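# Four arms unfold a folding crate and latch it

## Task

The crate starts folded flat on the floor; unfold it so that each of its four walls stands upright and each of its four corner latches is engaged.

## Robot and tools

Robots: four identical i2rt Big YAM arms named arm1, arm2, arm3 and arm4. Each has six revolute joints, a two-finger parallel gripper and a wrist camera. The room has two fixed cameras, cam_high and cam_low. Wrist cameras are arm1_cam_wrist to arm4_cam_wrist. The hand reaches roughly 1.0 m from the joint1 axis.

Frames: every pose uses a single scene frame whose origin is on the floor, with +z up. Arm feet (base_link, x y z in m, quat w x y z): arm1 at (-0.344, +0.564, +0.400), (+0.769, -0.004, +0.000, -0.639); arm2 at (-0.347, -0.575, +0.384), (+0.754, 0, 0, +0.657); arm3 at (+0.320, +0.573, +0.372), (+0.627, +0.001, -0.001, -0.779); arm4 at (+0.356, -0.566, +0.334), (+0.630, 0, 0, +0.777). Each foot faces along its own +x. The hand point sits between the finger pads, about 1 cm short of the tips. The fingers extend along the hand's +z and open and close along its y. The printed hand position may be off, more so at long reach. hand_target is where the hand would be at the joint targets currently being held.

Joints (absolute values, radians; the tolerance counted as done is in brackets):
- joint1_rad, -2.879 to 2.879 (0.045): turns the arm about its foot, positive counter-clockwise seen from above.
- joint2_rad, 0 to 3.141 (0.14): shoulder; 0 means the upper arm points back roughly level, and larger values lift it up and forward.
- joint3_rad, 0 to 3.019 (0.09): elbow; 0 is fully folded, and larger values open it.
- joint4_rad, -1.692 to 1.57 (0.055): hand pitch; positive tips the fingers up.
- joint5_rad, -1.57 to 1.57 (0.03): sideways swing; positive is toward the arm's right.
- joint6_rad, -2.094 to 2.094 (0.035): roll; positive is clockwise seen from behind the hand.
- gripper_m, 0 to 0.093 m (0.003): the fingertip gap. Each finger pad pushes about 50 to 64 N, and some grippers are up to a fifth stronger.

Tool move: each argument arm1 to arm4 is an object carrying that arm's command, and a missing arm gets nothing new. Within an arm's object:
- "joints" maps joint names to absolute targets.
- "target" is an absolute hand pose, a list of seven numbers [x, y, z, qw, qx, qy, qz] in metres and a unit quaternion in the scene frame. The hand travels to it in a straight line starting from its current hand_target.
- "speed" (0.002 to 0.5 m/s, default 0.25) sets the top speed of that line and is only valid alongside "target". Rotation is capped at twice that number in rad/s.
- When "target" is used, "joints" may only contain gripper_m.
All motions in one call start together. The hand paths all finish together, timed by the slowest, and last 0.5 to 10 s. "cameras" is a list of camera names, or ["all"], or []. An unknown key or camera name makes the call invalid, and an out-of-range value makes it refused. A refused call cancels any later move, wait and finished_scene calls in the same reply. A call with no arm commands returns the full state plus images, including the scene number.

Tool wait: seconds is 0 to 10. It sends nothing new and returns the state.

Tool zoom_image: camera plus region [x0, y0, x1, y1], in pixels of that camera's newest image. The origin is the top-left corner, and the region is at most 504 by 504. All images are 672x504.

Tool read_manual only returns licence text. Tool finished_scene takes the current scene number, cannot be undone, and moves on. The crate must stay assembled afterward without help.

How motion behaves:
- Each control step limits the commanded path pose to within 100 mm and 20 degrees of the measured hand. Damped inverse kinematics then tracks it, favouring position over orientation.
- Expect the hand to lag, stray or overshoot speed, especially with the arm nearly straight, and to finish a centimetre or more off.
- Joint-space moves can sweep wide arcs because each joint has its own speed.
- Paths do not avoid obstacles or other arms.
- Arms never stop on contact; they keep pushing.

Reading results:
- The "move" line lists each arm that was sent a motion as done or with its worst status.
- joint_status and hand_status tell how each motion ended:
  - off_target: the joint stopped short and may still be pushing.
  - time_out: the joints keep nearby targets and keep pushing. The joints still pushing are listed in on_its_own. Sending the reported position relieves the push.
  - not_followed: a safety check blocked the command ("joint command not followed" or "pose unreachable"), but gripper targets still run. The arm may keep retrying until it gets new targets.
- Arms listed "as last shown" were not commanded, and their lines repeat earlier values.
- In on_its_own, "held at" gives the target, not the reading.
- Joint velocities are in rad/s (the gripper in m/s); "within noise" means the arm is still.
- Joint torques are in N m, in joint order, with positive toward larger angles. They include gravity, offsets and noise, and numbers 3 and 4 wrap at ±28.
- Gripping: on a hard part, gripper_m reads up to 0.005 m under its width, or up to 0.002 m over on some grippers. Shut on nothing it reads 0.000 to 0.003. Full force starts about 0.005 m below the reading at first touch. To release, command a gap well above the reading.

Avoid:
- Firm contact between arms, including one gripper closing on another's fingers, ends the scene. The self and arm-clearance check can react late and ignores fingers, gripper housings and cameras.
- Slamming, dropping parts, releasing moving parts, hard hits on fixed or heavy things, and prolonged hard pushing.
- Holding loads, stretching out or pushing at unreachable poses for a long time heats motors. A MOTOR HOT line appears at 85 °C. At 100 °C that arm goes limp for 30 s or more, and its keys read limit_stop_at_motor_heat; resend targets afterward.
- The simulation keeps running while you compose replies, with every arm holding its last command.

Each tool is called after "Request:" by a JSON object that holds its "name" and its "arguments".

## Session

Request:
{"name": "move", "arguments": {}}

Scene clock: 0.00 s.
Joint torques (N m): no reading
Motor temperatures (°C): arm1=[27 28 28 28 23 23 25] | arm2=[24 25 23 25 28 27 25] | arm3=[26 24 27 24 26 24 27] | arm4=[25 26 26 31 26 25 27]
Heat: arm1: hottest joint2_rad 28 °C; arm2: hottest joint5_rad 28 °C; arm3: hottest joint3_rad 27 °C; arm4: hottest joint4_rad 31 °C.
Joint velocities: within noise
arm1.joint_positions: joint1_rad=-0.585 joint2_rad=+0.467 joint3_rad=+1.640 joint4_rad=-1.554 joint5_rad=+0.191 joint6_rad=-0.040 gripper_m=+0.09396
arm1.joint_status: not commanded
arm1.hand: x=-0.4062 y=+0.4986 z=+1.0234 quat_wxyz=(-0.233, -0.706, -0.424, +0.517) (m; scene frame)
arm1.hand_target: x=-0.4048 y=+0.5020 z=+1.0297 quat_wxyz=(-0.238, -0.702, -0.420, +0.523) (m; scene frame)
arm1.hand_status: not commanded
arm2.joint_positions: joint1_rad=+0.742 joint2_rad=+0.378 joint3_rad=+1.702 joint4_rad=-1.262 joint5_rad=-0.142 joint6_rad=-0.320 gripper_m=+0.09396
arm2.joint_status: not commanded
arm2.hand: x=-0.3865 y=-0.5610 z=+1.1031 quat_wxyz=(-0.397, +0.664, -0.167, -0.611) (m; scene frame)
arm2.hand_target: x=-0.3859 y=-0.5619 z=+1.1085 quat_wxyz=(-0.399, +0.660, -0.165, -0.614) (m; scene frame)
arm2.hand_status: not commanded
arm3.joint_positions: joint1_rad=+0.368 joint2_rad=+0.508 joint3_rad=+1.375 joint4_rad=-1.360 joint5_rad=-0.070 joint6_rad=+0.635 gripper_m=+0.09396
arm3.joint_status: not commanded
arm3.hand: x=+0.3593 y=+0.3880 z=+0.9196 quat_wxyz=(-0.486, -0.725, -0.459, +0.167) (m; scene frame)
arm3.hand_target: x=+0.3588 y=+0.3913 z=+0.9281 quat_wxyz=(-0.494, -0.720, -0.456, +0.170) (m; scene frame)
arm3.hand_status: not commanded
arm4.joint_positions: joint1_rad=+0.790 joint2_rad=+0.548 joint3_rad=+1.366 joint4_rad=-1.267 joint5_rad=+0.241 joint6_rad=-0.097 gripper_m=+0.09396
arm4.joint_status: not commanded
arm4.hand: x=+0.1989 y=-0.4149 z=+0.8936 quat_wxyz=(-0.270, +0.802, -0.260, -0.465) (m; scene frame)
arm4.hand_target: x=+0.2019 y=-0.4169 z=+0.9028 quat_wxyz=(-0.272, +0.796, -0.260, -0.474) (m; scene frame)
arm4.hand_status: not commanded
pictures: arm1_cam_wrist, arm2_cam_wrist, arm3_cam_wrist, arm4_cam_wrist, cam_high, cam_low

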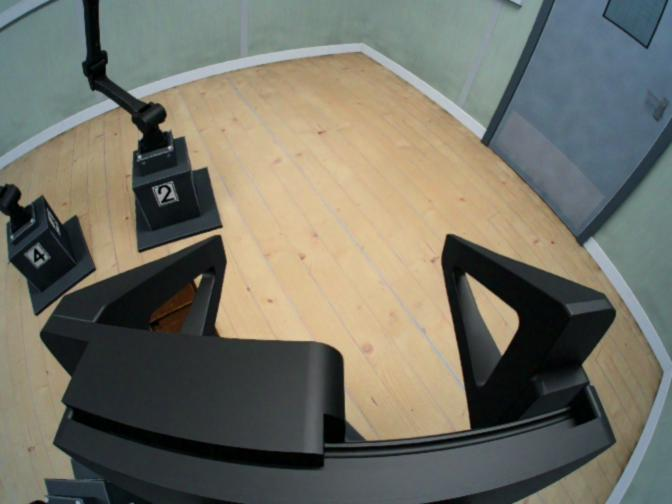

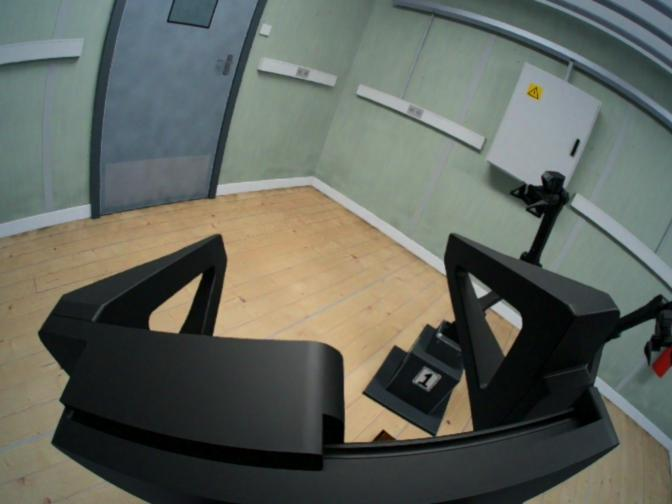

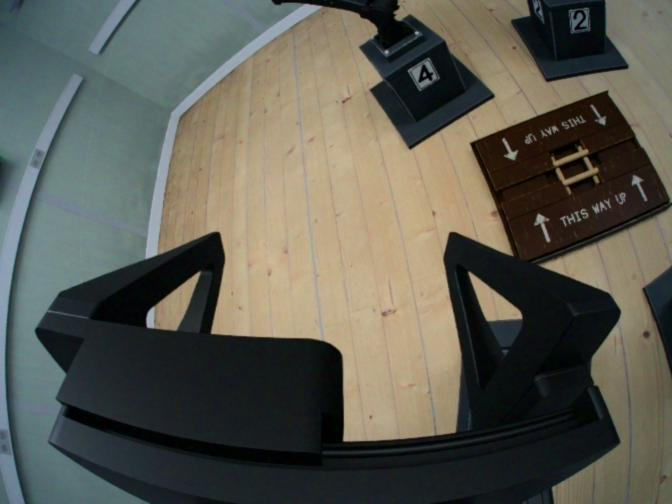

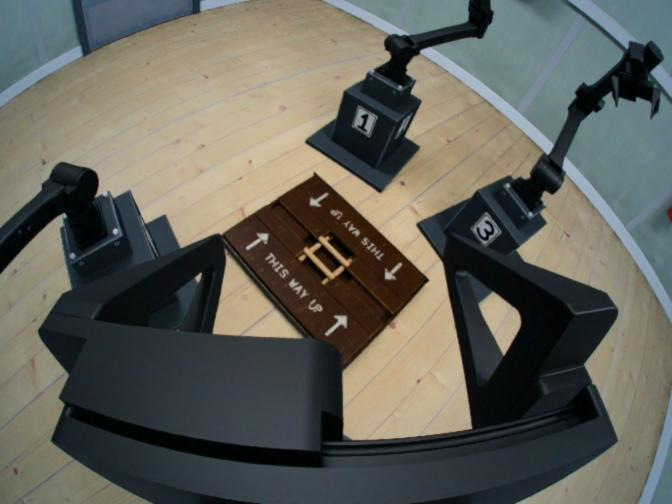

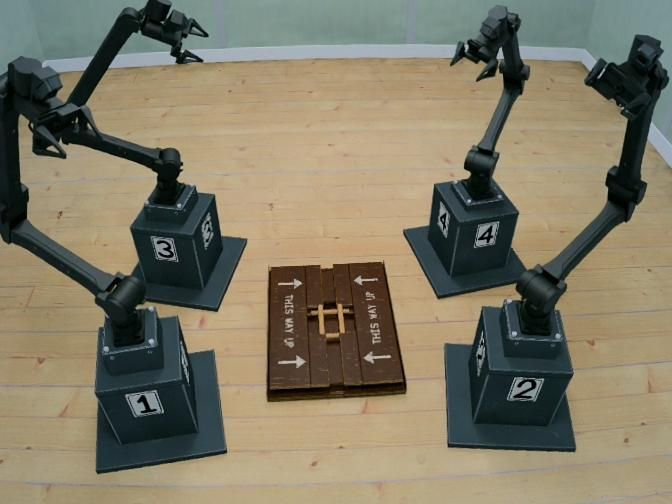

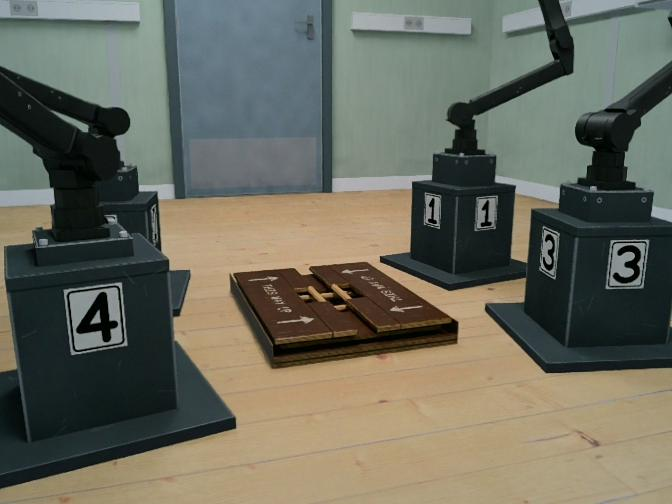

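Request:
{"name": "zoom_image", "arguments": {"camera": "cam_high", "region": [250, 240, 420, 410]}}

Request:
{"name": "zoom_image", "arguments": {"camera": "cam_low", "region": [220, 240, 470, 390]}}

Request:
{"name": "zoom_image", "arguments": {"camera": "arm4_cam_wrist", "region": [210, 160, 440, 370]}}

Scaled by 2.965 from the camera's 672x504 image, which has a finer 960x720 frame.

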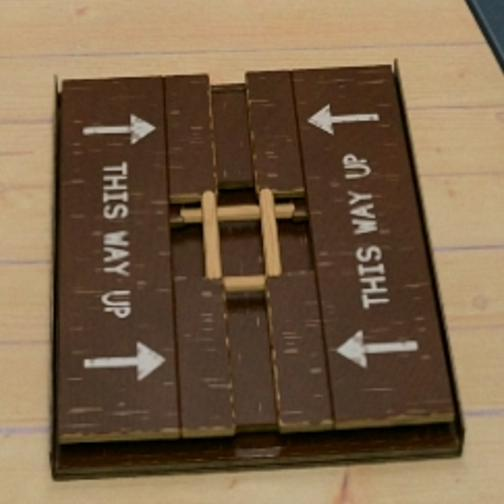

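Scaled by 2.016 from the camera's 672x504 image, which has a finer 960x720 frame.

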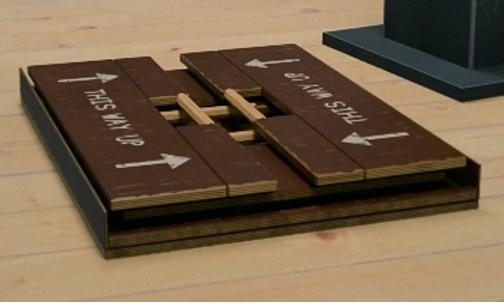

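Scaled by 2.191 from the camera's 672x504 image, which has a finer 960x720 frame.

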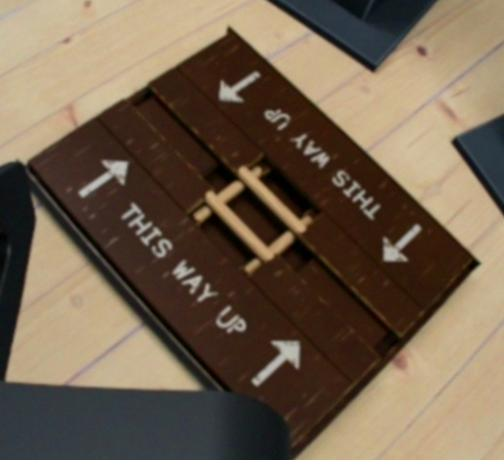

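Request:
{"name": "move", "arguments": {"arm3": {"target":[0.05,0.16,0.55,0,0.7071,0.7071,0],"speed":0.4}, "arm2": {"target":[-0.1,-0.22,0.5,0,0.7071,-0.7071,0],"speed":0.4}, "cameras": ["arm3_cam_wrist","arm2_cam_wrist","cam_high"]}}

Scene clock: 13.60 s.
Joint torques (N m): arm1=[0.15 6.95 5.16 2.43 0.18 0.11] | arm2=[0.15 -12.57 9.66 -0.09 -0.17 -0.15] | arm3=[0.5 -12.81 10.74 0.32 0.2 -0.03] | arm4=[1.73 3.31 10.07 1.85 -0.04 0.11]
Motor temperatures (°C): arm1=[27 28 29 28 23 23 25] | arm2=[24 25 24 25 28 27 25] | arm3=[26 24 28 24 26 24 27] | arm4=[25 26 28 31 26 25 27]
Heat: arm1: hottest joint3_rad 29 °C; arm2: hottest joint5_rad 28 °C; arm3: hottest joint3_rad 28 °C; arm4: hottest joint4_rad 31 °C.
move: arm2 off_target; arm3 off_target
Joint velocities: within noise
arm1, arm4: as last shown
arm2.joint_positions: joint1_rad=-0.465 joint2_rad=+1.539 joint3_rad=+1.107 joint4_rad=-1.182 joint5_rad=+0.001 joint6_rad=-0.595 gripper_m=+0.09397
arm2.joint_status: not commanded
arm2.hand: x=-0.1122 y=-0.2343 z=+0.4878 quat_wxyz=(+0.021, +0.705, -0.709, +0.005) (m; scene frame)
arm2.hand_target: x=-0.1029 y=-0.2218 z=+0.4987 quat_wxyz=(+0.009, +0.707, -0.707, +0.001) (m; scene frame)
arm2.hand_status: off_target (0.022 m and 2.5 deg from the pose sent, 0.750 m and 108.0 deg at the start; pose on its path clipped on 86 of 151 steps; a joint's target at an end of its range on 42 of 151 steps)
arm3.joint_positions: joint1_rad=-0.376 joint2_rad=+1.630 joint3_rad=+1.395 joint4_rad=-1.377 joint5_rad=+0.000 joint6_rad=-0.560 gripper_m=+0.09396
arm3.joint_status: not commanded
arm3.hand: x=+0.0557 y=+0.1808 z=+0.5388 quat_wxyz=(+0.003, -0.718, -0.696, -0.021) (m; scene frame)
arm3.hand_target: x=+0.0500 y=+0.1627 z=+0.5478 quat_wxyz=(+0.002, -0.710, -0.704, -0.005) (m; scene frame)
arm3.hand_status: off_target (0.024 m and 3.0 deg from the pose sent, 0.533 m and 66.3 deg at the start)
pictures: arm2_cam_wrist, arm3_cam_wrist, cam_high

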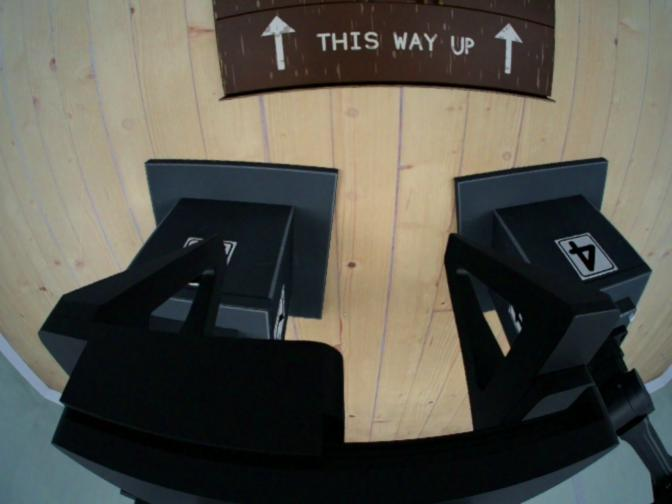

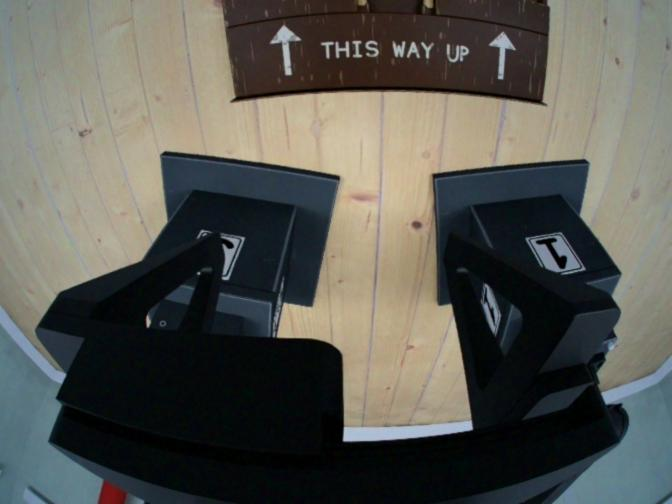

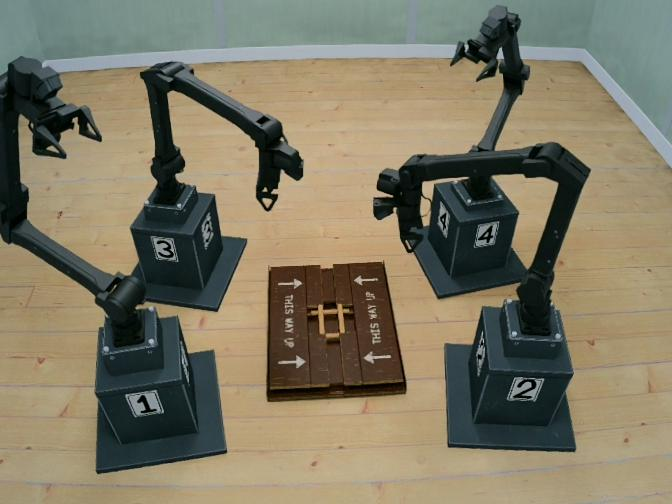

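Request:
{"name": "move", "arguments": {"arm3": {"target":[0.0,0.13,0.6,0.242,0.664,0.664,-0.242],"speed":0.4}, "arm2": {"target":[-0.02,-0.13,0.55,-0.242,0.664,-0.664,-0.242],"speed":0.4}, "cameras": ["arm3_cam_wrist","arm2_cam_wrist"]}}

Scene clock: 18.13 s.
Joint torques (N m): arm1=[-0.21 6.83 5.11 2.4 0.22 0.07] | arm2=[-0.91 -13.74 9.09 1.57 -0.47 0.1] | arm3=[-1.73 -14.27 6.76 1.96 -0.33 0.11] | arm4=[1.73 3.25 10.06 1.85 -0.04 0.11]
Motor temperatures (°C): arm1=[27 28 29 28 23 23 25] | arm2=[24 26 24 25 28 27 25] | arm3=[26 24 28 24 26 23 27] | arm4=[25 26 28 31 26 25 27]
Heat: arm1: hottest joint3_rad 29 °C; arm2: hottest joint5_rad 28 °C; arm3: hottest joint3_rad 28 °C; arm4: hottest joint4_rad 31 °C.
move: arm2 off_target; arm3 done
Joint velocities: within noise
arm1, arm4: as last shown
arm2.joint_positions: joint1_rad=-0.640 joint2_rad=+1.531 joint3_rad=+1.107 joint4_rad=-0.642 joint5_rad=-0.467 joint6_rad=-0.647 gripper_m=+0.09397
arm2.joint_status: not commanded
arm2.hand: x=-0.0285 y=-0.1397 z=+0.5378 quat_wxyz=(-0.226, +0.665, -0.670, -0.241) (m; scene frame)
arm2.hand_target: x=-0.0175 y=-0.1313 z=+0.5480 quat_wxyz=(-0.242, +0.661, -0.668, -0.244) (m; scene frame)
arm2.hand_status: off_target (0.018 m and 2.0 deg from the pose sent, 0.152 m and 42.1 deg at the start)
arm3.joint_positions: joint1_rad=-0.541 joint2_rad=+1.487 joint3_rad=+1.249 joint4_rad=-0.805 joint5_rad=-0.462 joint6_rad=-0.639 gripper_m=+0.09396
arm3.joint_status: not commanded
arm3.hand: x=+0.0016 y=+0.1244 z=+0.5957 quat_wxyz=(-0.243, -0.663, -0.668, +0.233) (m; scene frame)
arm3.hand_target: x=-0.0008 y=+0.1293 z=+0.5980 quat_wxyz=(-0.245, -0.665, -0.663, +0.241) (m; scene frame)
arm3.hand_status: done (0.007 m and 1.2 deg from the pose sent, 0.097 m and 42.1 deg at the start)
pictures: arm2_cam_wrist, arm3_cam_wrist

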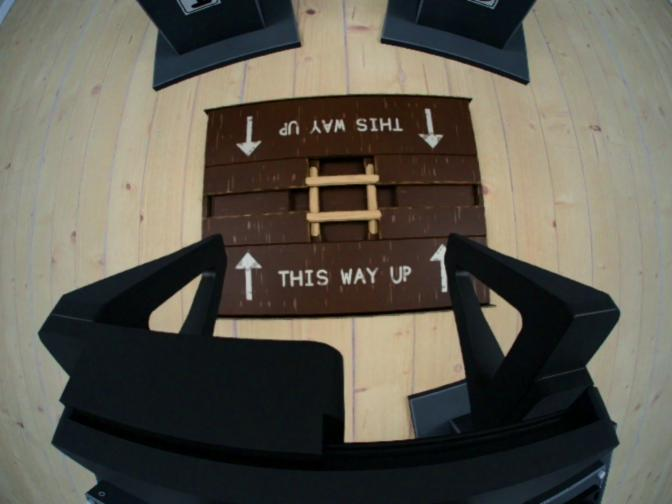

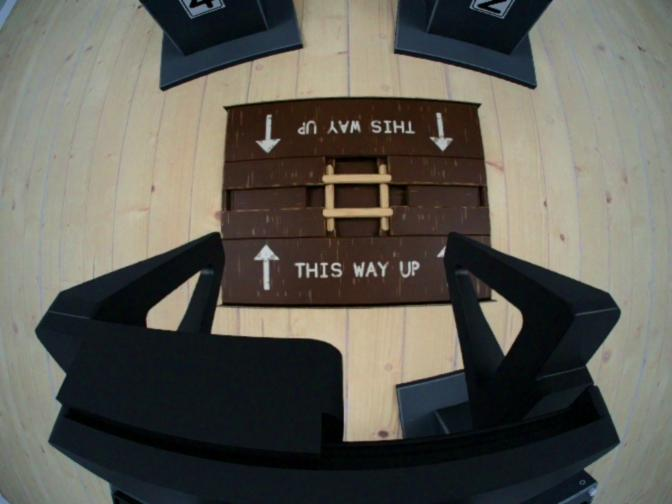

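Request:
{"name": "zoom_image", "arguments": {"camera": "arm3_cam_wrist", "region": [210, 90, 500, 310]}}

Request:
{"name": "zoom_image", "arguments": {"camera": "arm2_cam_wrist", "region": [280, 140, 410, 250]}}

Scaled by 1.738 from the camera's 672x504 image, which has a finer 960x720 frame.

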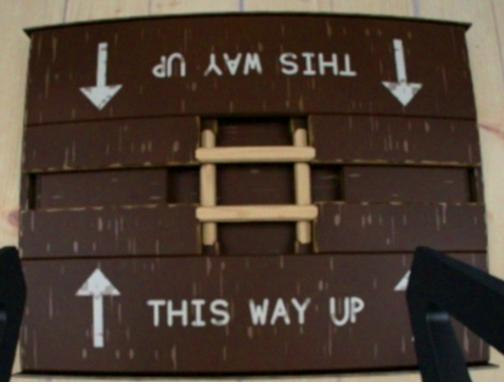

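Scaled by 3.877 from the camera's 672x504 image, which has a finer 960x720 frame.

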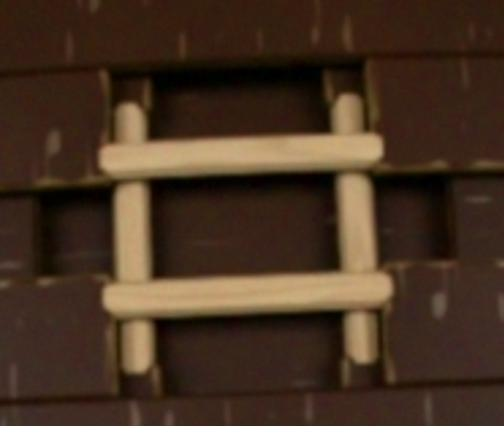

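Request:
{"name": "move", "arguments": {"arm3": {"target":[0.0,0.22,0.6,0.242,0.664,0.664,-0.242],"speed":0.4}, "arm2": {"target":[-0.03,-0.04,0.25,0,0,1,0],"speed":0.3}, "cameras": ["all"]}}

Scene clock: 27.83 s.
Joint torques (N m): arm1=[-0.26 6.83 5.16 2.54 0.15 0.06] | arm2=[0.56 -22.36 8.02 -0.12 -0.03 0.06] | arm3=[-1.38 -11.28 6.61 0.85 -0.37 -0.03] | arm4=[1.73 3.31 10.07 1.85 -0.03 0.11]
Motor temperatures (°C): arm1=[27 28 29 28 23 23 25] | arm2=[24 26 25 25 28 27 25] | arm3=[26 25 29 24 26 23 27] | arm4=[25 26 29 31 26 25 27]
Heat: arm1: hottest joint3_rad 29 °C; arm2: hottest joint5_rad 28 °C; arm3: hottest joint3_rad 29 °C; arm4: hottest joint4_rad 31 °C.
move: arm2 off_target; arm3 done
Joint velocities: within noise
arm1, arm4: as last shown
arm2.joint_positions: joint1_rad=-0.396 joint2_rad=+2.308 joint3_rad=+1.568 joint4_rad=-0.851 joint5_rad=+0.001 joint6_rad=+1.019 gripper_m=+0.09398
arm2.joint_status: not commanded
arm2.hand: x=-0.0395 y=-0.0547 z=+0.2445 quat_wxyz=(+0.004, +0.010, -1.000, +0.008) (m; scene frame)
arm2.hand_target: x=-0.0363 y=-0.0397 z=+0.2513 quat_wxyz=(+0.000, +0.009, -1.000, -0.002) (m; scene frame)
arm2.hand_status: off_target (0.018 m and 1.5 deg from the pose sent, 0.305 m and 95.9 deg at the start)
arm3.joint_positions: joint1_rad=-0.693 joint2_rad=+1.335 joint3_rad=+1.111 joint4_rad=-0.862 joint5_rad=-0.535 joint6_rad=-0.778 gripper_m=+0.09396
arm3.joint_status: not commanded
arm3.hand: x=-0.0017 y=+0.2111 z=+0.6025 quat_wxyz=(-0.244, -0.662, -0.665, +0.245) (m; scene frame)
arm3.hand_target: x=+0.0010 y=+0.2195 z=+0.6002 quat_wxyz=(-0.244, -0.665, -0.664, +0.241) (m; scene frame)
arm3.hand_status: done (0.009 m and 0.5 deg from the pose sent, 0.096 m and 1.2 deg at the start)
pictures: arm1_cam_wrist, arm2_cam_wrist, arm3_cam_wrist, arm4_cam_wrist, cam_high, cam_low

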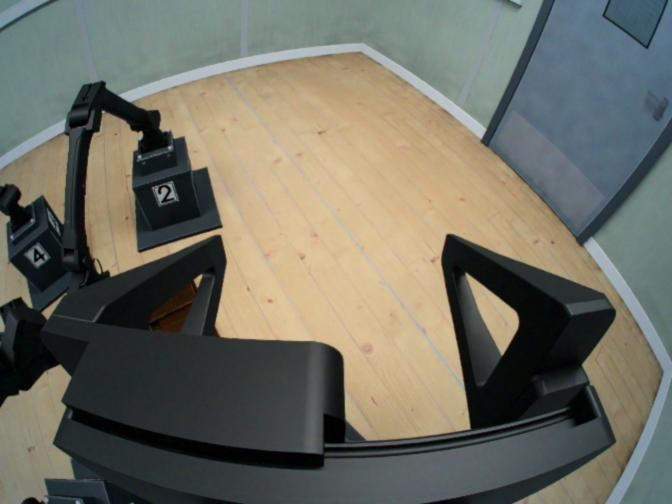

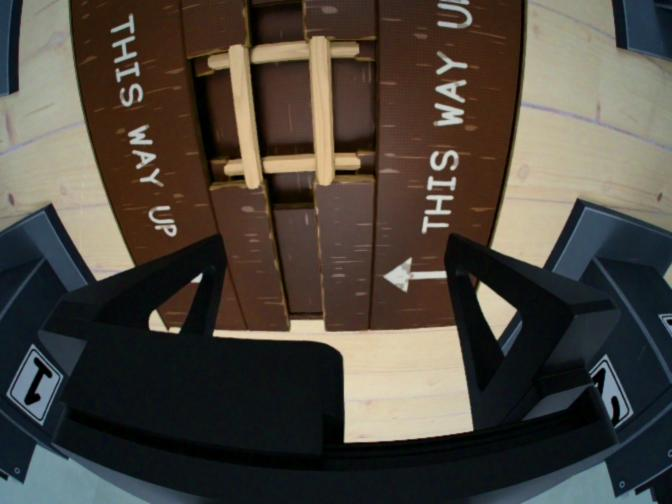

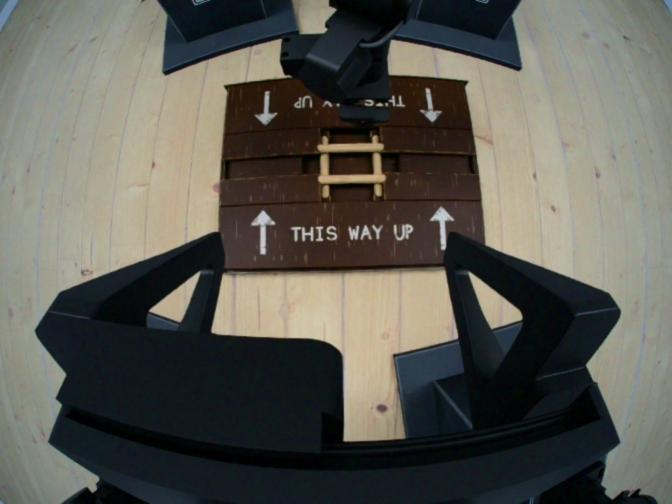

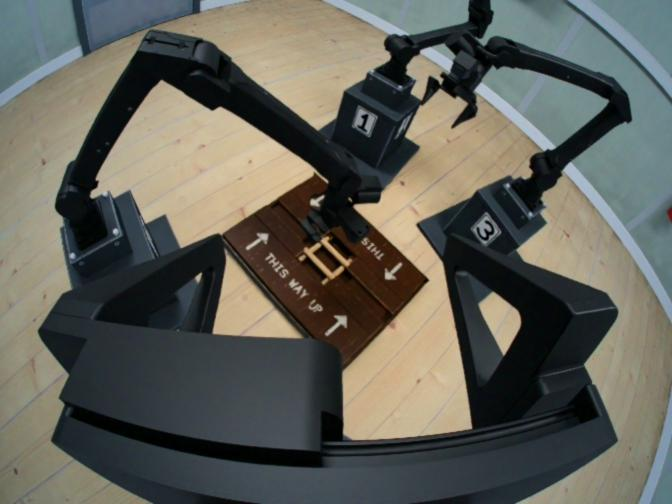

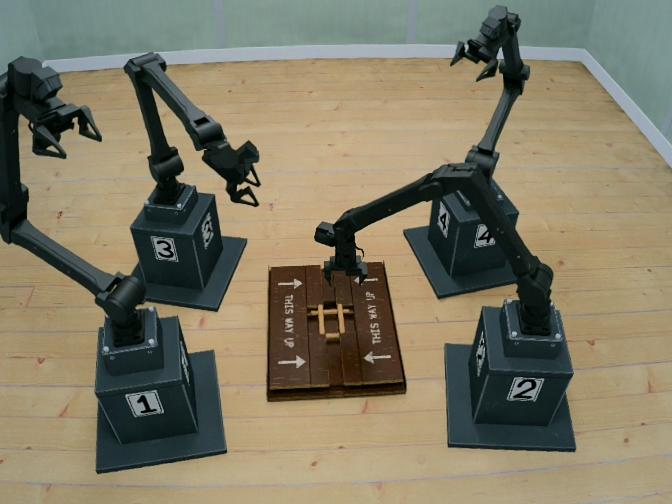

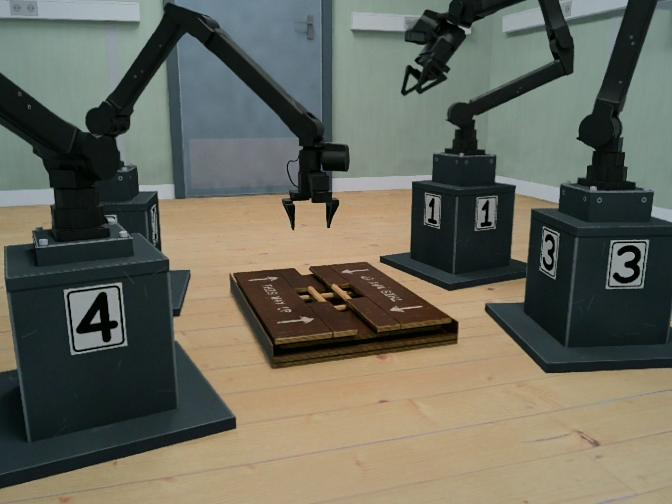

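Request:
{"name": "move", "arguments": {"arm2": {"target":[-0.022,-0.034,0.13,0,0,1,0],"speed":0.2,"joints":{"gripper_m":0.045}}, "cameras": ["arm2_cam_wrist","arm3_cam_wrist","cam_low"]}}

Request:
{"name": "zoom_image", "arguments": {"camera": "cam_low", "region": [220, 200, 470, 390]}}

Request:
{"name": "zoom_image", "arguments": {"camera": "arm3_cam_wrist", "region": [270, 60, 430, 220]}}

Scene clock: 36.23 s.
Joint torques (N m): arm1=[-0.15 6.59 5.03 2.51 0.16 0.1] | arm2=[-0.73 -23.82 6.91 0.62 0.04 0.07] | arm3=[-1.61 -11.69 6.69 0.79 -0.34 -0.06] | arm4=[1.73 3.31 10.07 1.87 -0.04 0.11]
Motor temperatures (°C): arm1=[27 28 29 28 23 23 25] | arm2=[24 26 25 25 28 26 25] | arm3=[26 25 29 24 26 23 27] | arm4=[25 26 29 31 26 25 27]
Heat: arm1: hottest joint3_rad 29 °C; arm2: hottest joint5_rad 28 °C; arm3: hottest joint3_rad 29 °C; arm4: hottest joint4_rad 31 °C.
move: arm2 off_target
Joint velocities: within noise
arm1, arm3, arm4: as last shown
arm2.joint_positions: joint1_rad=-0.396 joint2_rad=+2.568 joint3_rad=+1.687 joint4_rad=-0.737 joint5_rad=+0.001 joint6_rad=+1.022 gripper_m=+0.04513
arm2.joint_status: all done
arm2.hand: x=-0.0376 y=-0.0516 z=+0.1207 quat_wxyz=(+0.012, +0.008, -1.000, +0.021) (m; scene frame)
arm2.hand_target: x=-0.0230 y=-0.0356 z=+0.1306 quat_wxyz=(+0.000, +0.000, -1.000, +0.000) (m; scene frame)
arm2.hand_status: off_target (0.025 m and 2.9 deg from the pose sent, 0.118 m and 1.5 deg at the start)
pictures: arm2_cam_wrist, arm3_cam_wrist, cam_low

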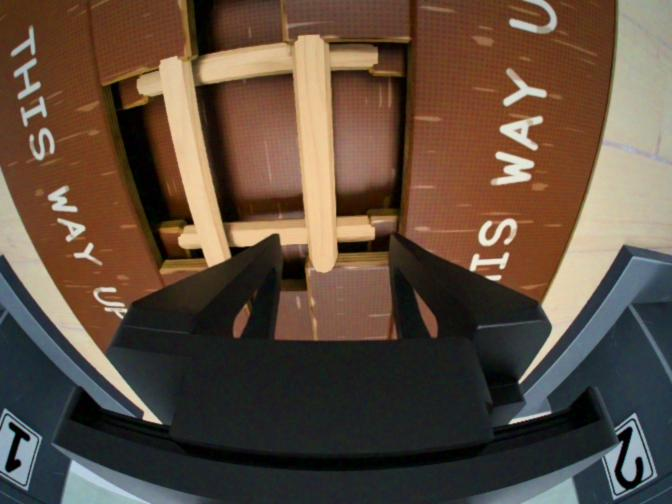

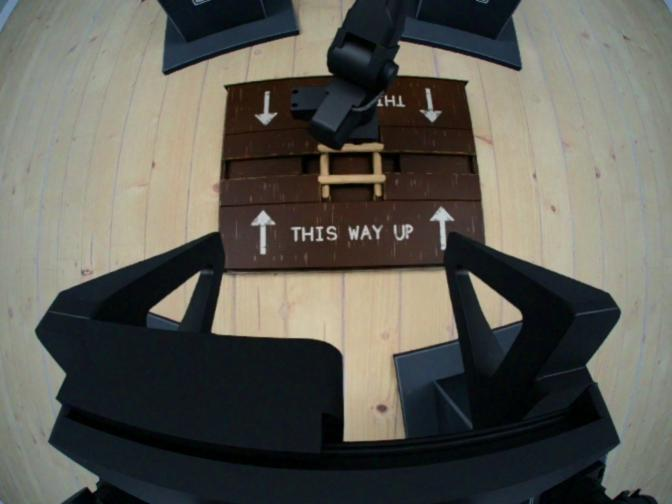

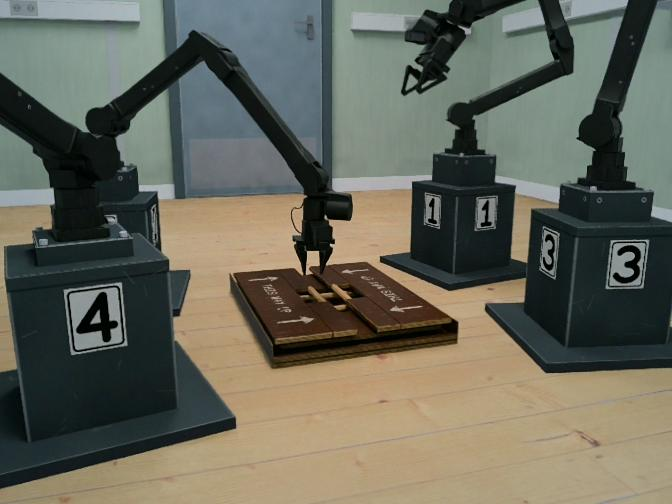

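Scaled by 2.016 from the camera's 672x504 image, which has a finer 960x720 frame.

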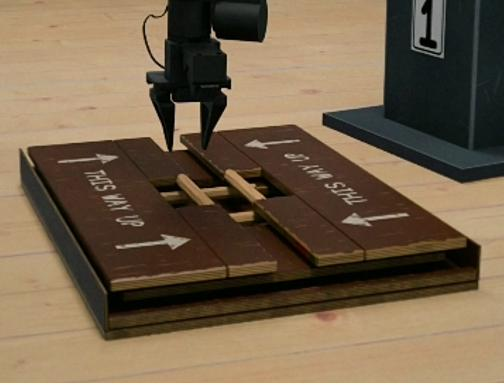

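Scaled by 3.150 from the camera's 672x504 image, which has a finer 960x720 frame.

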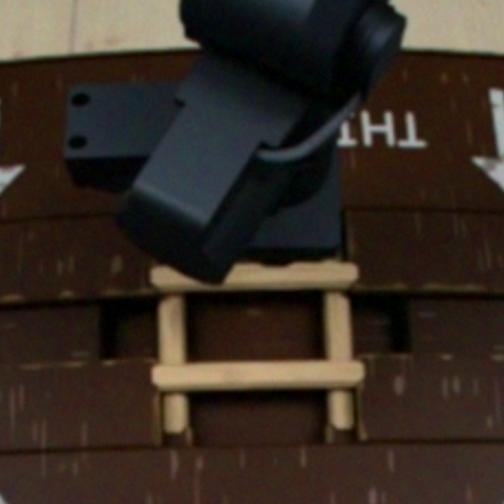

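Request:
{"name": "move", "arguments": {"arm2": {"target":[0.0,-0.029,0.125,0,0,1,0],"speed":0.15,"joints":{"gripper_m":0.036}}, "cameras": ["arm2_cam_wrist"]}}

Request:
{"name": "move", "arguments": {"arm2": {"target":[0.0,-0.028,0.1,0,0,1,0],"speed":0.1}, "cameras": ["arm2_cam_wrist","cam_low"]}}

Request:
{"name": "zoom_image", "arguments": {"camera": "cam_low", "region": [220, 200, 470, 390]}}

Scene clock: 40.10 s.
Joint torques (N m): arm1=[0.44 6.42 5.16 2.55 0.18 0.12] | arm2=[0.15 -23.41 7.45 -0.08 0.03 -0.12] | arm3=[-1.38 -11.46 6.57 0.75 -0.36 -0.04] | arm4=[1.73 3.31 10.07 1.85 -0.04 0.11]
Motor temperatures (°C): arm1=[27 28 30 28 23 23 25] | arm2=[24 27 25 25 28 26 25] | arm3=[26 25 29 24 26 23 27] | arm4=[25 26 29 31 26 25 27]
Heat: arm1: hottest joint3_rad 30 °C; arm2: hottest joint5_rad 28 °C; arm3: hottest joint3_rad 29 °C; arm4: hottest joint4_rad 31 °C.
move: arm2 off_target
Joint velocities: within noise
arm1, arm3, arm4: as last shown
arm2.joint_positions: joint1_rad=-0.433 joint2_rad=+2.601 joint3_rad=+1.766 joint4_rad=-0.754 joint5_rad=+0.001 joint6_rad=+1.022 gripper_m=+0.03613
arm2.joint_status: all done
arm2.hand: x=-0.0045 y=-0.0415 z=+0.1209 quat_wxyz=(+0.004, -0.010, -1.000, +0.007) (m; scene frame)
arm2.hand_target: x=+0.0033 y=-0.0313 z=+0.1243 quat_wxyz=(+0.000, -0.007, -1.000, +0.000) (m; scene frame)
arm2.hand_status: off_target (0.014 m and 1.5 deg from the pose sent, 0.044 m and 2.9 deg at the start)
pictures: arm2_cam_wrist

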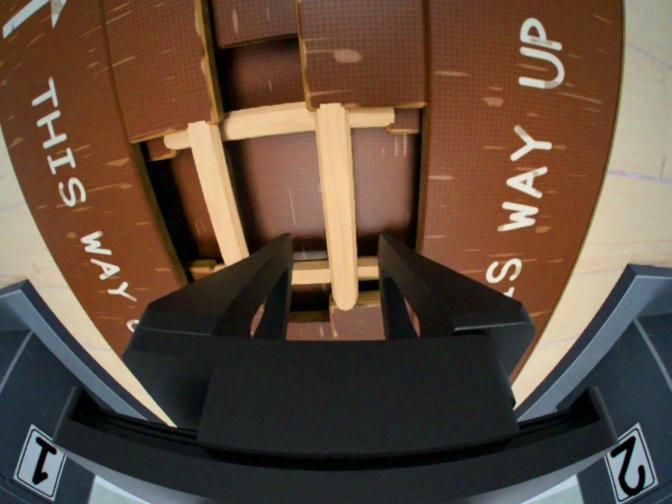

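Scene clock: 41.40 s.
Joint torques (N m): arm1=[-0.21 7.18 5.3 2.61 0.18 0.08] | arm2=[0.44 -24.35 7.19 0.66 0.05 -0.13] | arm3=[-1.38 -11.81 6.58 0.77 -0.38 -0.06] | arm4=[1.73 3.25 10.07 1.87 -0.04 0.11]
Motor temperatures (°C): arm1=[27 28 30 28 23 23 25] | arm2=[24 27 25 25 28 26 25] | arm3=[26 25 29 24 26 23 27] | arm4=[25 26 30 31 26 25 27]
Heat: arm1: hottest joint3_rad 30 °C; arm2: hottest joint5_rad 28 °C; arm3: hottest joint3_rad 29 °C; arm4: hottest joint4_rad 31 °C.
move: arm2 off_target
Joint velocities: within noise
arm1, arm3, arm4: as last shown
arm2.joint_positions: joint1_rad=-0.427 joint2_rad=+2.654 joint3_rad=+1.797 joint4_rad=-0.754 joint5_rad=+0.001 joint6_rad=+1.016 gripper_m=+0.03613
arm2.joint_status: not commanded
arm2.hand: x=-0.0107 y=-0.0440 z=+0.0957 quat_wxyz=(+0.010, -0.004, -1.000, +0.017) (m; scene frame)
arm2.hand_target: x=-0.0037 y=-0.0264 z=+0.1008 quat_wxyz=(+0.000, +0.003, -1.000, +0.000) (m; scene frame)
arm2.hand_status: off_target (0.020 m and 2.3 deg from the pose sent, 0.025 m and 1.5 deg at the start)
pictures: arm2_cam_wrist, cam_low

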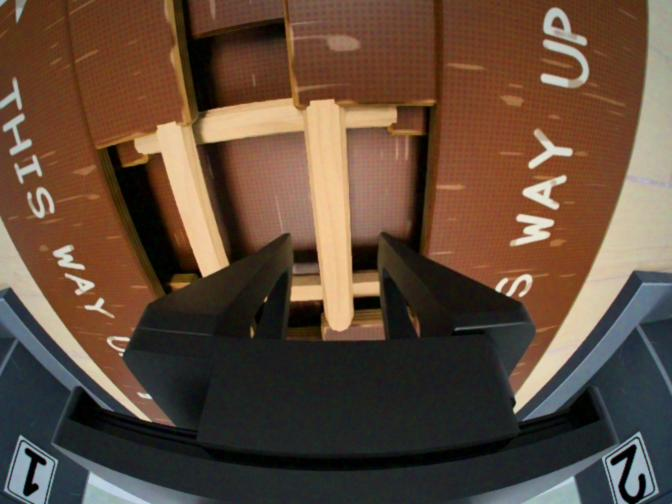

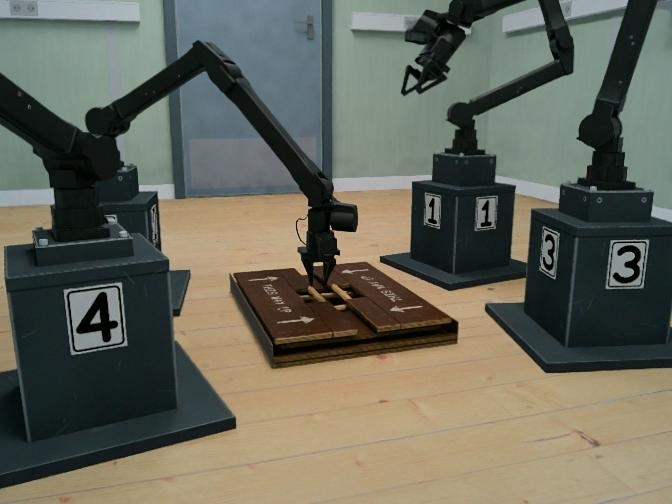

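Scaled by 2.016 from the camera's 672x504 image, which has a finer 960x720 frame.

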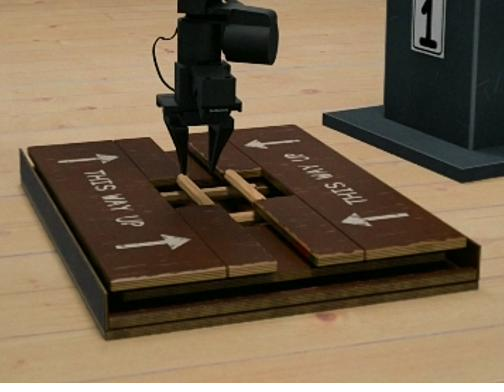

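Request:
{"name": "move", "arguments": {"arm2": {"target":[0.0,-0.027,0.078,0,0,1,0],"speed":0.08}, "cameras": ["arm2_cam_wrist","cam_low"]}}

Request:
{"name": "zoom_image", "arguments": {"camera": "cam_low", "region": [220, 200, 470, 390]}}

Scene clock: 43.93 s.
Joint torques (N m): arm1=[-0.32 6.65 5.19 2.54 0.15 0.12] | arm2=[-0.09 -24.35 7.12 0.61 0.04 -0.13] | arm3=[-1.9 -11.05 6.67 0.65 -0.39 -0.04] | arm4=[1.73 3.25 10.06 1.85 -0.04 0.11]
Motor temperatures (°C): arm1=[27 28 30 28 23 23 25] | arm2=[24 27 25 25 28 26 25] | arm3=[26 25 29 24 26 23 27] | arm4=[25 26 30 31 26 25 27]
Heat: arm1: hottest joint3_rad 30 °C; arm2: hottest joint5_rad 28 °C; arm3: hottest joint3_rad 29 °C; arm4: hottest joint4_rad 31 °C.
move: arm2 off_target
Joint velocities: within noise
arm1, arm3, arm4: as last shown
arm2.joint_positions: joint1_rad=-0.427 joint2_rad=+2.703 joint3_rad=+1.832 joint4_rad=-0.737 joint5_rad=+0.001 joint6_rad=+1.016 gripper_m=+0.03613
arm2.joint_status: not commanded
arm2.hand: x=-0.0096 y=-0.0423 z=+0.0742 quat_wxyz=(+0.009, -0.004, -1.000, +0.016) (m; scene frame)
arm2.hand_target: x=-0.0002 y=-0.0272 z=+0.0784 quat_wxyz=(+0.000, +0.000, -1.000, +0.000) (m; scene frame)
arm2.hand_status: off_target (0.018 m and 2.2 deg from the pose sent, 0.027 m and 2.3 deg at the start)
pictures: arm2_cam_wrist, cam_low

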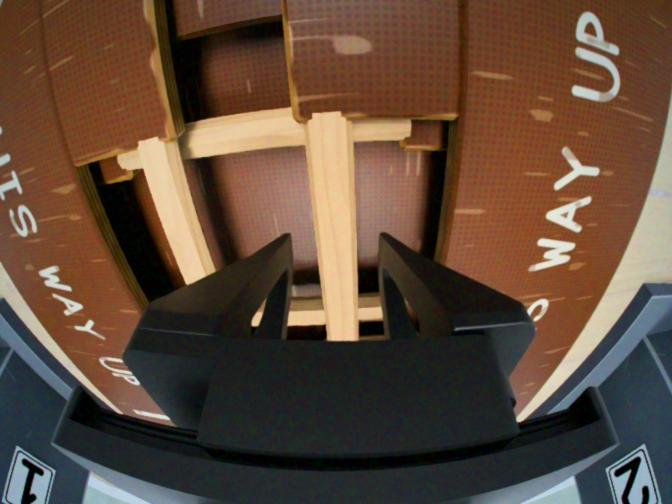

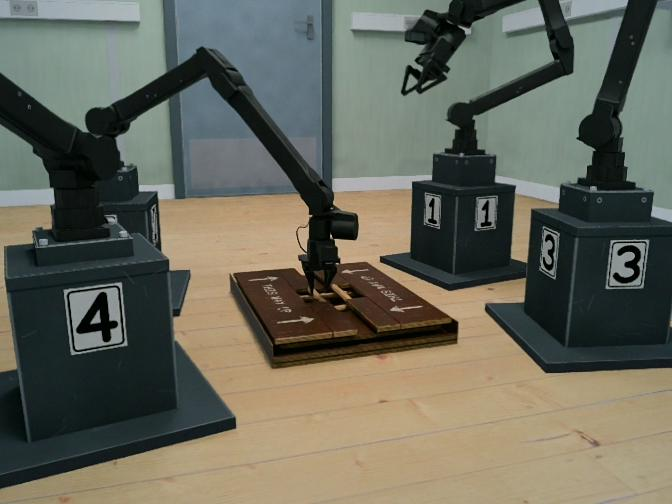

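Scaled by 2.016 from the camera's 672x504 image, which has a finer 960x720 frame.

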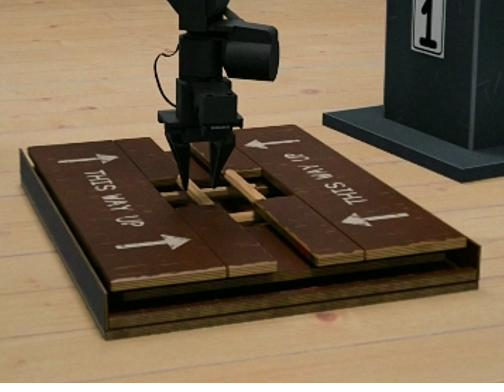

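Request:
{"name": "move", "arguments": {"arm2": {"target":[0.006,-0.027,0.063,0,0,1,0],"speed":0.06}}}

Request:
{"name": "move", "arguments": {"arm2": {"joints":{"gripper_m":0.004}}, "cameras": ["arm2_cam_wrist","cam_low","arm3_cam_wrist"]}}

Request:
{"name": "zoom_image", "arguments": {"camera": "cam_low", "region": [220, 200, 470, 390]}}

Scene clock: 46.23 s.
Joint torques (N m): arm1=[0.26 6.18 5.07 2.48 0.15 0.06] | arm2=[-0.85 -24.35 6.98 0.65 0.04 -0.11] | arm3=[-1.79 -11.52 6.67 0.79 -0.38 -0.05] | arm4=[1.73 3.25 10.07 1.85 -0.04 0.11]
Motor temperatures (°C): arm1=[27 28 30 28 23 23 25] | arm2=[24 27 25 25 28 26 25] | arm3=[26 25 29 24 26 23 27] | arm4=[25 26 30 31 26 25 27]
Heat: arm1: hottest joint3_rad 30 °C; arm2: hottest joint5_rad 28 °C; arm3: hottest joint3_rad 29 °C; arm4: hottest joint4_rad 31 °C.
move: arm2 off_target
Joint velocities: within noise
arm1.joint_positions: joint1_rad=-0.585 joint2_rad=+0.467 joint3_rad=+1.640 joint4_rad=-1.554 joint5_rad=+0.191 joint6_rad=-0.040 gripper_m=+0.09396
arm1.joint_status: not commanded
arm1.hand: x=-0.4062 y=+0.4986 z=+1.0234 quat_wxyz=(-0.233, -0.706, -0.424, +0.517) (m; scene frame)
arm1.hand_target: x=-0.4048 y=+0.5020 z=+1.0297 quat_wxyz=(-0.238, -0.702, -0.420, +0.523) (m; scene frame)
arm1.hand_status: not commanded
arm2.joint_positions: joint1_rad=-0.427 joint2_rad=+2.740 joint3_rad=+1.869 joint4_rad=-0.737 joint5_rad=+0.001 joint6_rad=+1.009 gripper_m=+0.03613
arm2.joint_status: not commanded
arm2.hand: x=-0.0078 y=-0.0394 z=+0.0604 quat_wxyz=(+0.009, +0.000, -1.000, +0.016) (m; scene frame)
arm2.hand_target: x=+0.0054 y=-0.0279 z=+0.0630 quat_wxyz=(+0.000, +0.000, -1.000, +0.000) (m; scene frame)
arm2.hand_status: off_target (0.019 m and 2.1 deg from the pose sent, 0.025 m and 2.2 deg at the start)
arm3: as last shown
arm4.joint_positions: joint1_rad=+0.790 joint2_rad=+0.548 joint3_rad=+1.366 joint4_rad=-1.267 joint5_rad=+0.241 joint6_rad=-0.097 gripper_m=+0.09396
arm4.joint_status: not commanded
arm4.hand: x=+0.1989 y=-0.4149 z=+0.8936 quat_wxyz=(-0.270, +0.802, -0.260, -0.465) (m; scene frame)
arm4.hand_target: x=+0.2019 y=-0.4169 z=+0.9028 quat_wxyz=(-0.272, +0.796, -0.260, -0.474) (m; scene frame)
arm4.hand_status: not commanded
pictures: none

Scene clock: 47.00 s.
Joint torques (N m): arm1=[-0.73 6.53 5.23 2.54 0.16 0.11] | arm2=[-0.73 -24.41 7.09 0.88 -0.04 -0.03] | arm3=[-1.67 -11.93 6.5 0.75 -0.36 -0.06] | arm4=[1.73 3.25 10.07 1.87 -0.04 0.11]
Motor temperatures (°C): arm1=[27 28 30 28 23 23 25] | arm2=[24 27 25 25 28 26 25] | arm3=[26 25 29 24 26 23 27] | arm4=[25 26 30 31 26 25 27]
Heat: arm1: hottest joint3_rad 30 °C; arm2: hottest joint5_rad 28 °C; arm3: hottest joint3_rad 29 °C; arm4: hottest joint4_rad 31 °C.
move: arm2 off_target
Joint velocities: within noise
arm1, arm3, arm4: as last shown
arm2.joint_positions: joint1_rad=-0.427 joint2_rad=+2.740 joint3_rad=+1.869 joint4_rad=-0.745 joint5_rad=+0.011 joint6_rad=+0.992 gripper_m=+0.01638
arm2.joint_status: gripper_m off_target (ended at +0.01641, target +0.00400)
arm2.hand: x=-0.0072 y=-0.0420 z=+0.0605 quat_wxyz=(+0.007, +0.008, -1.000, +0.022) (m; scene frame)
arm2.hand_target: x=+0.0068 y=-0.0285 z=+0.0636 quat_wxyz=(-0.004, +0.004, -1.000, +0.003) (m; scene frame)
arm2.hand_status: not commanded
pictures: arm2_cam_wrist, arm3_cam_wrist, cam_low

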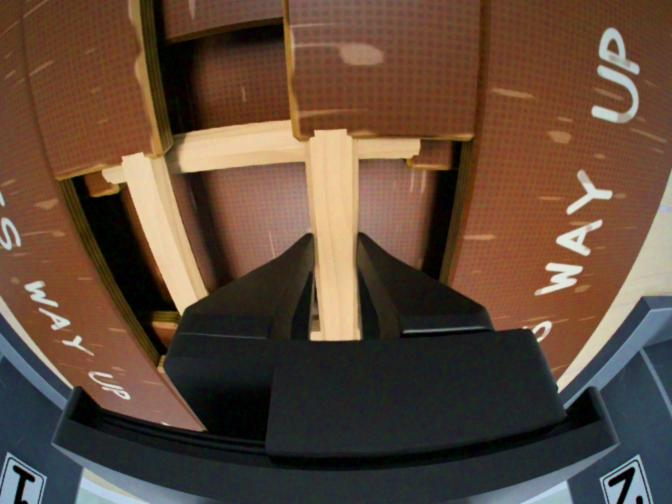

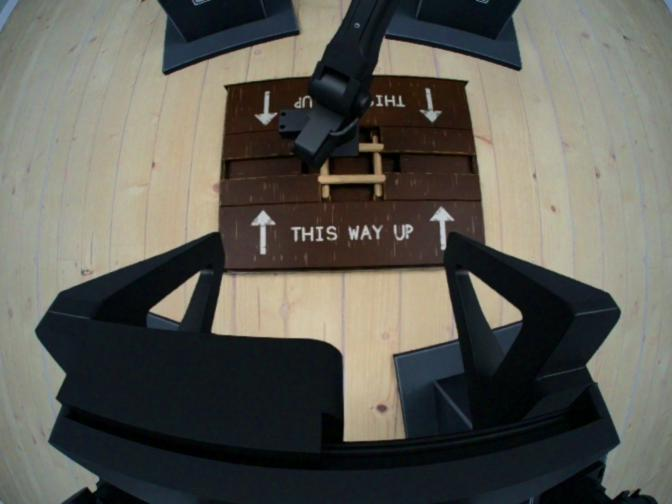

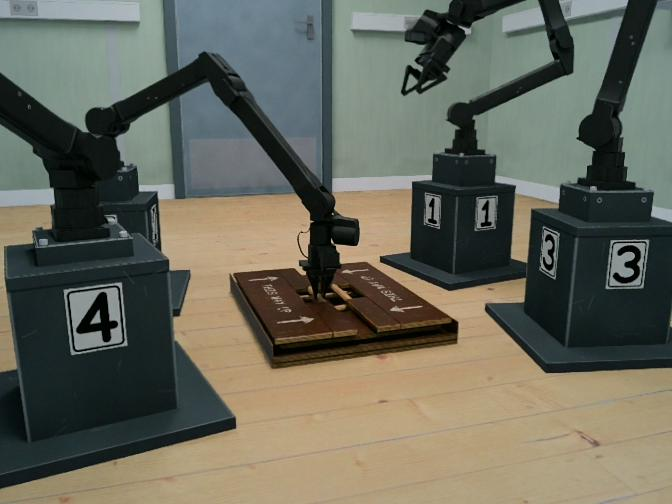

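Scaled by 2.016 from the camera's 672x504 image, which has a finer 960x720 frame.

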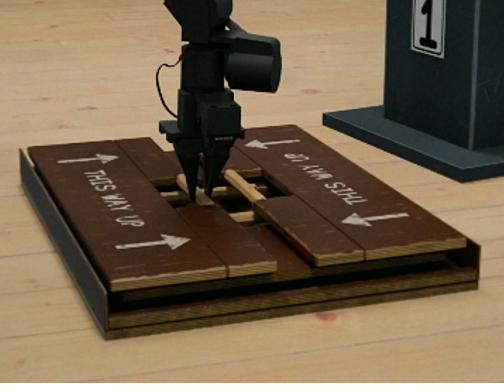

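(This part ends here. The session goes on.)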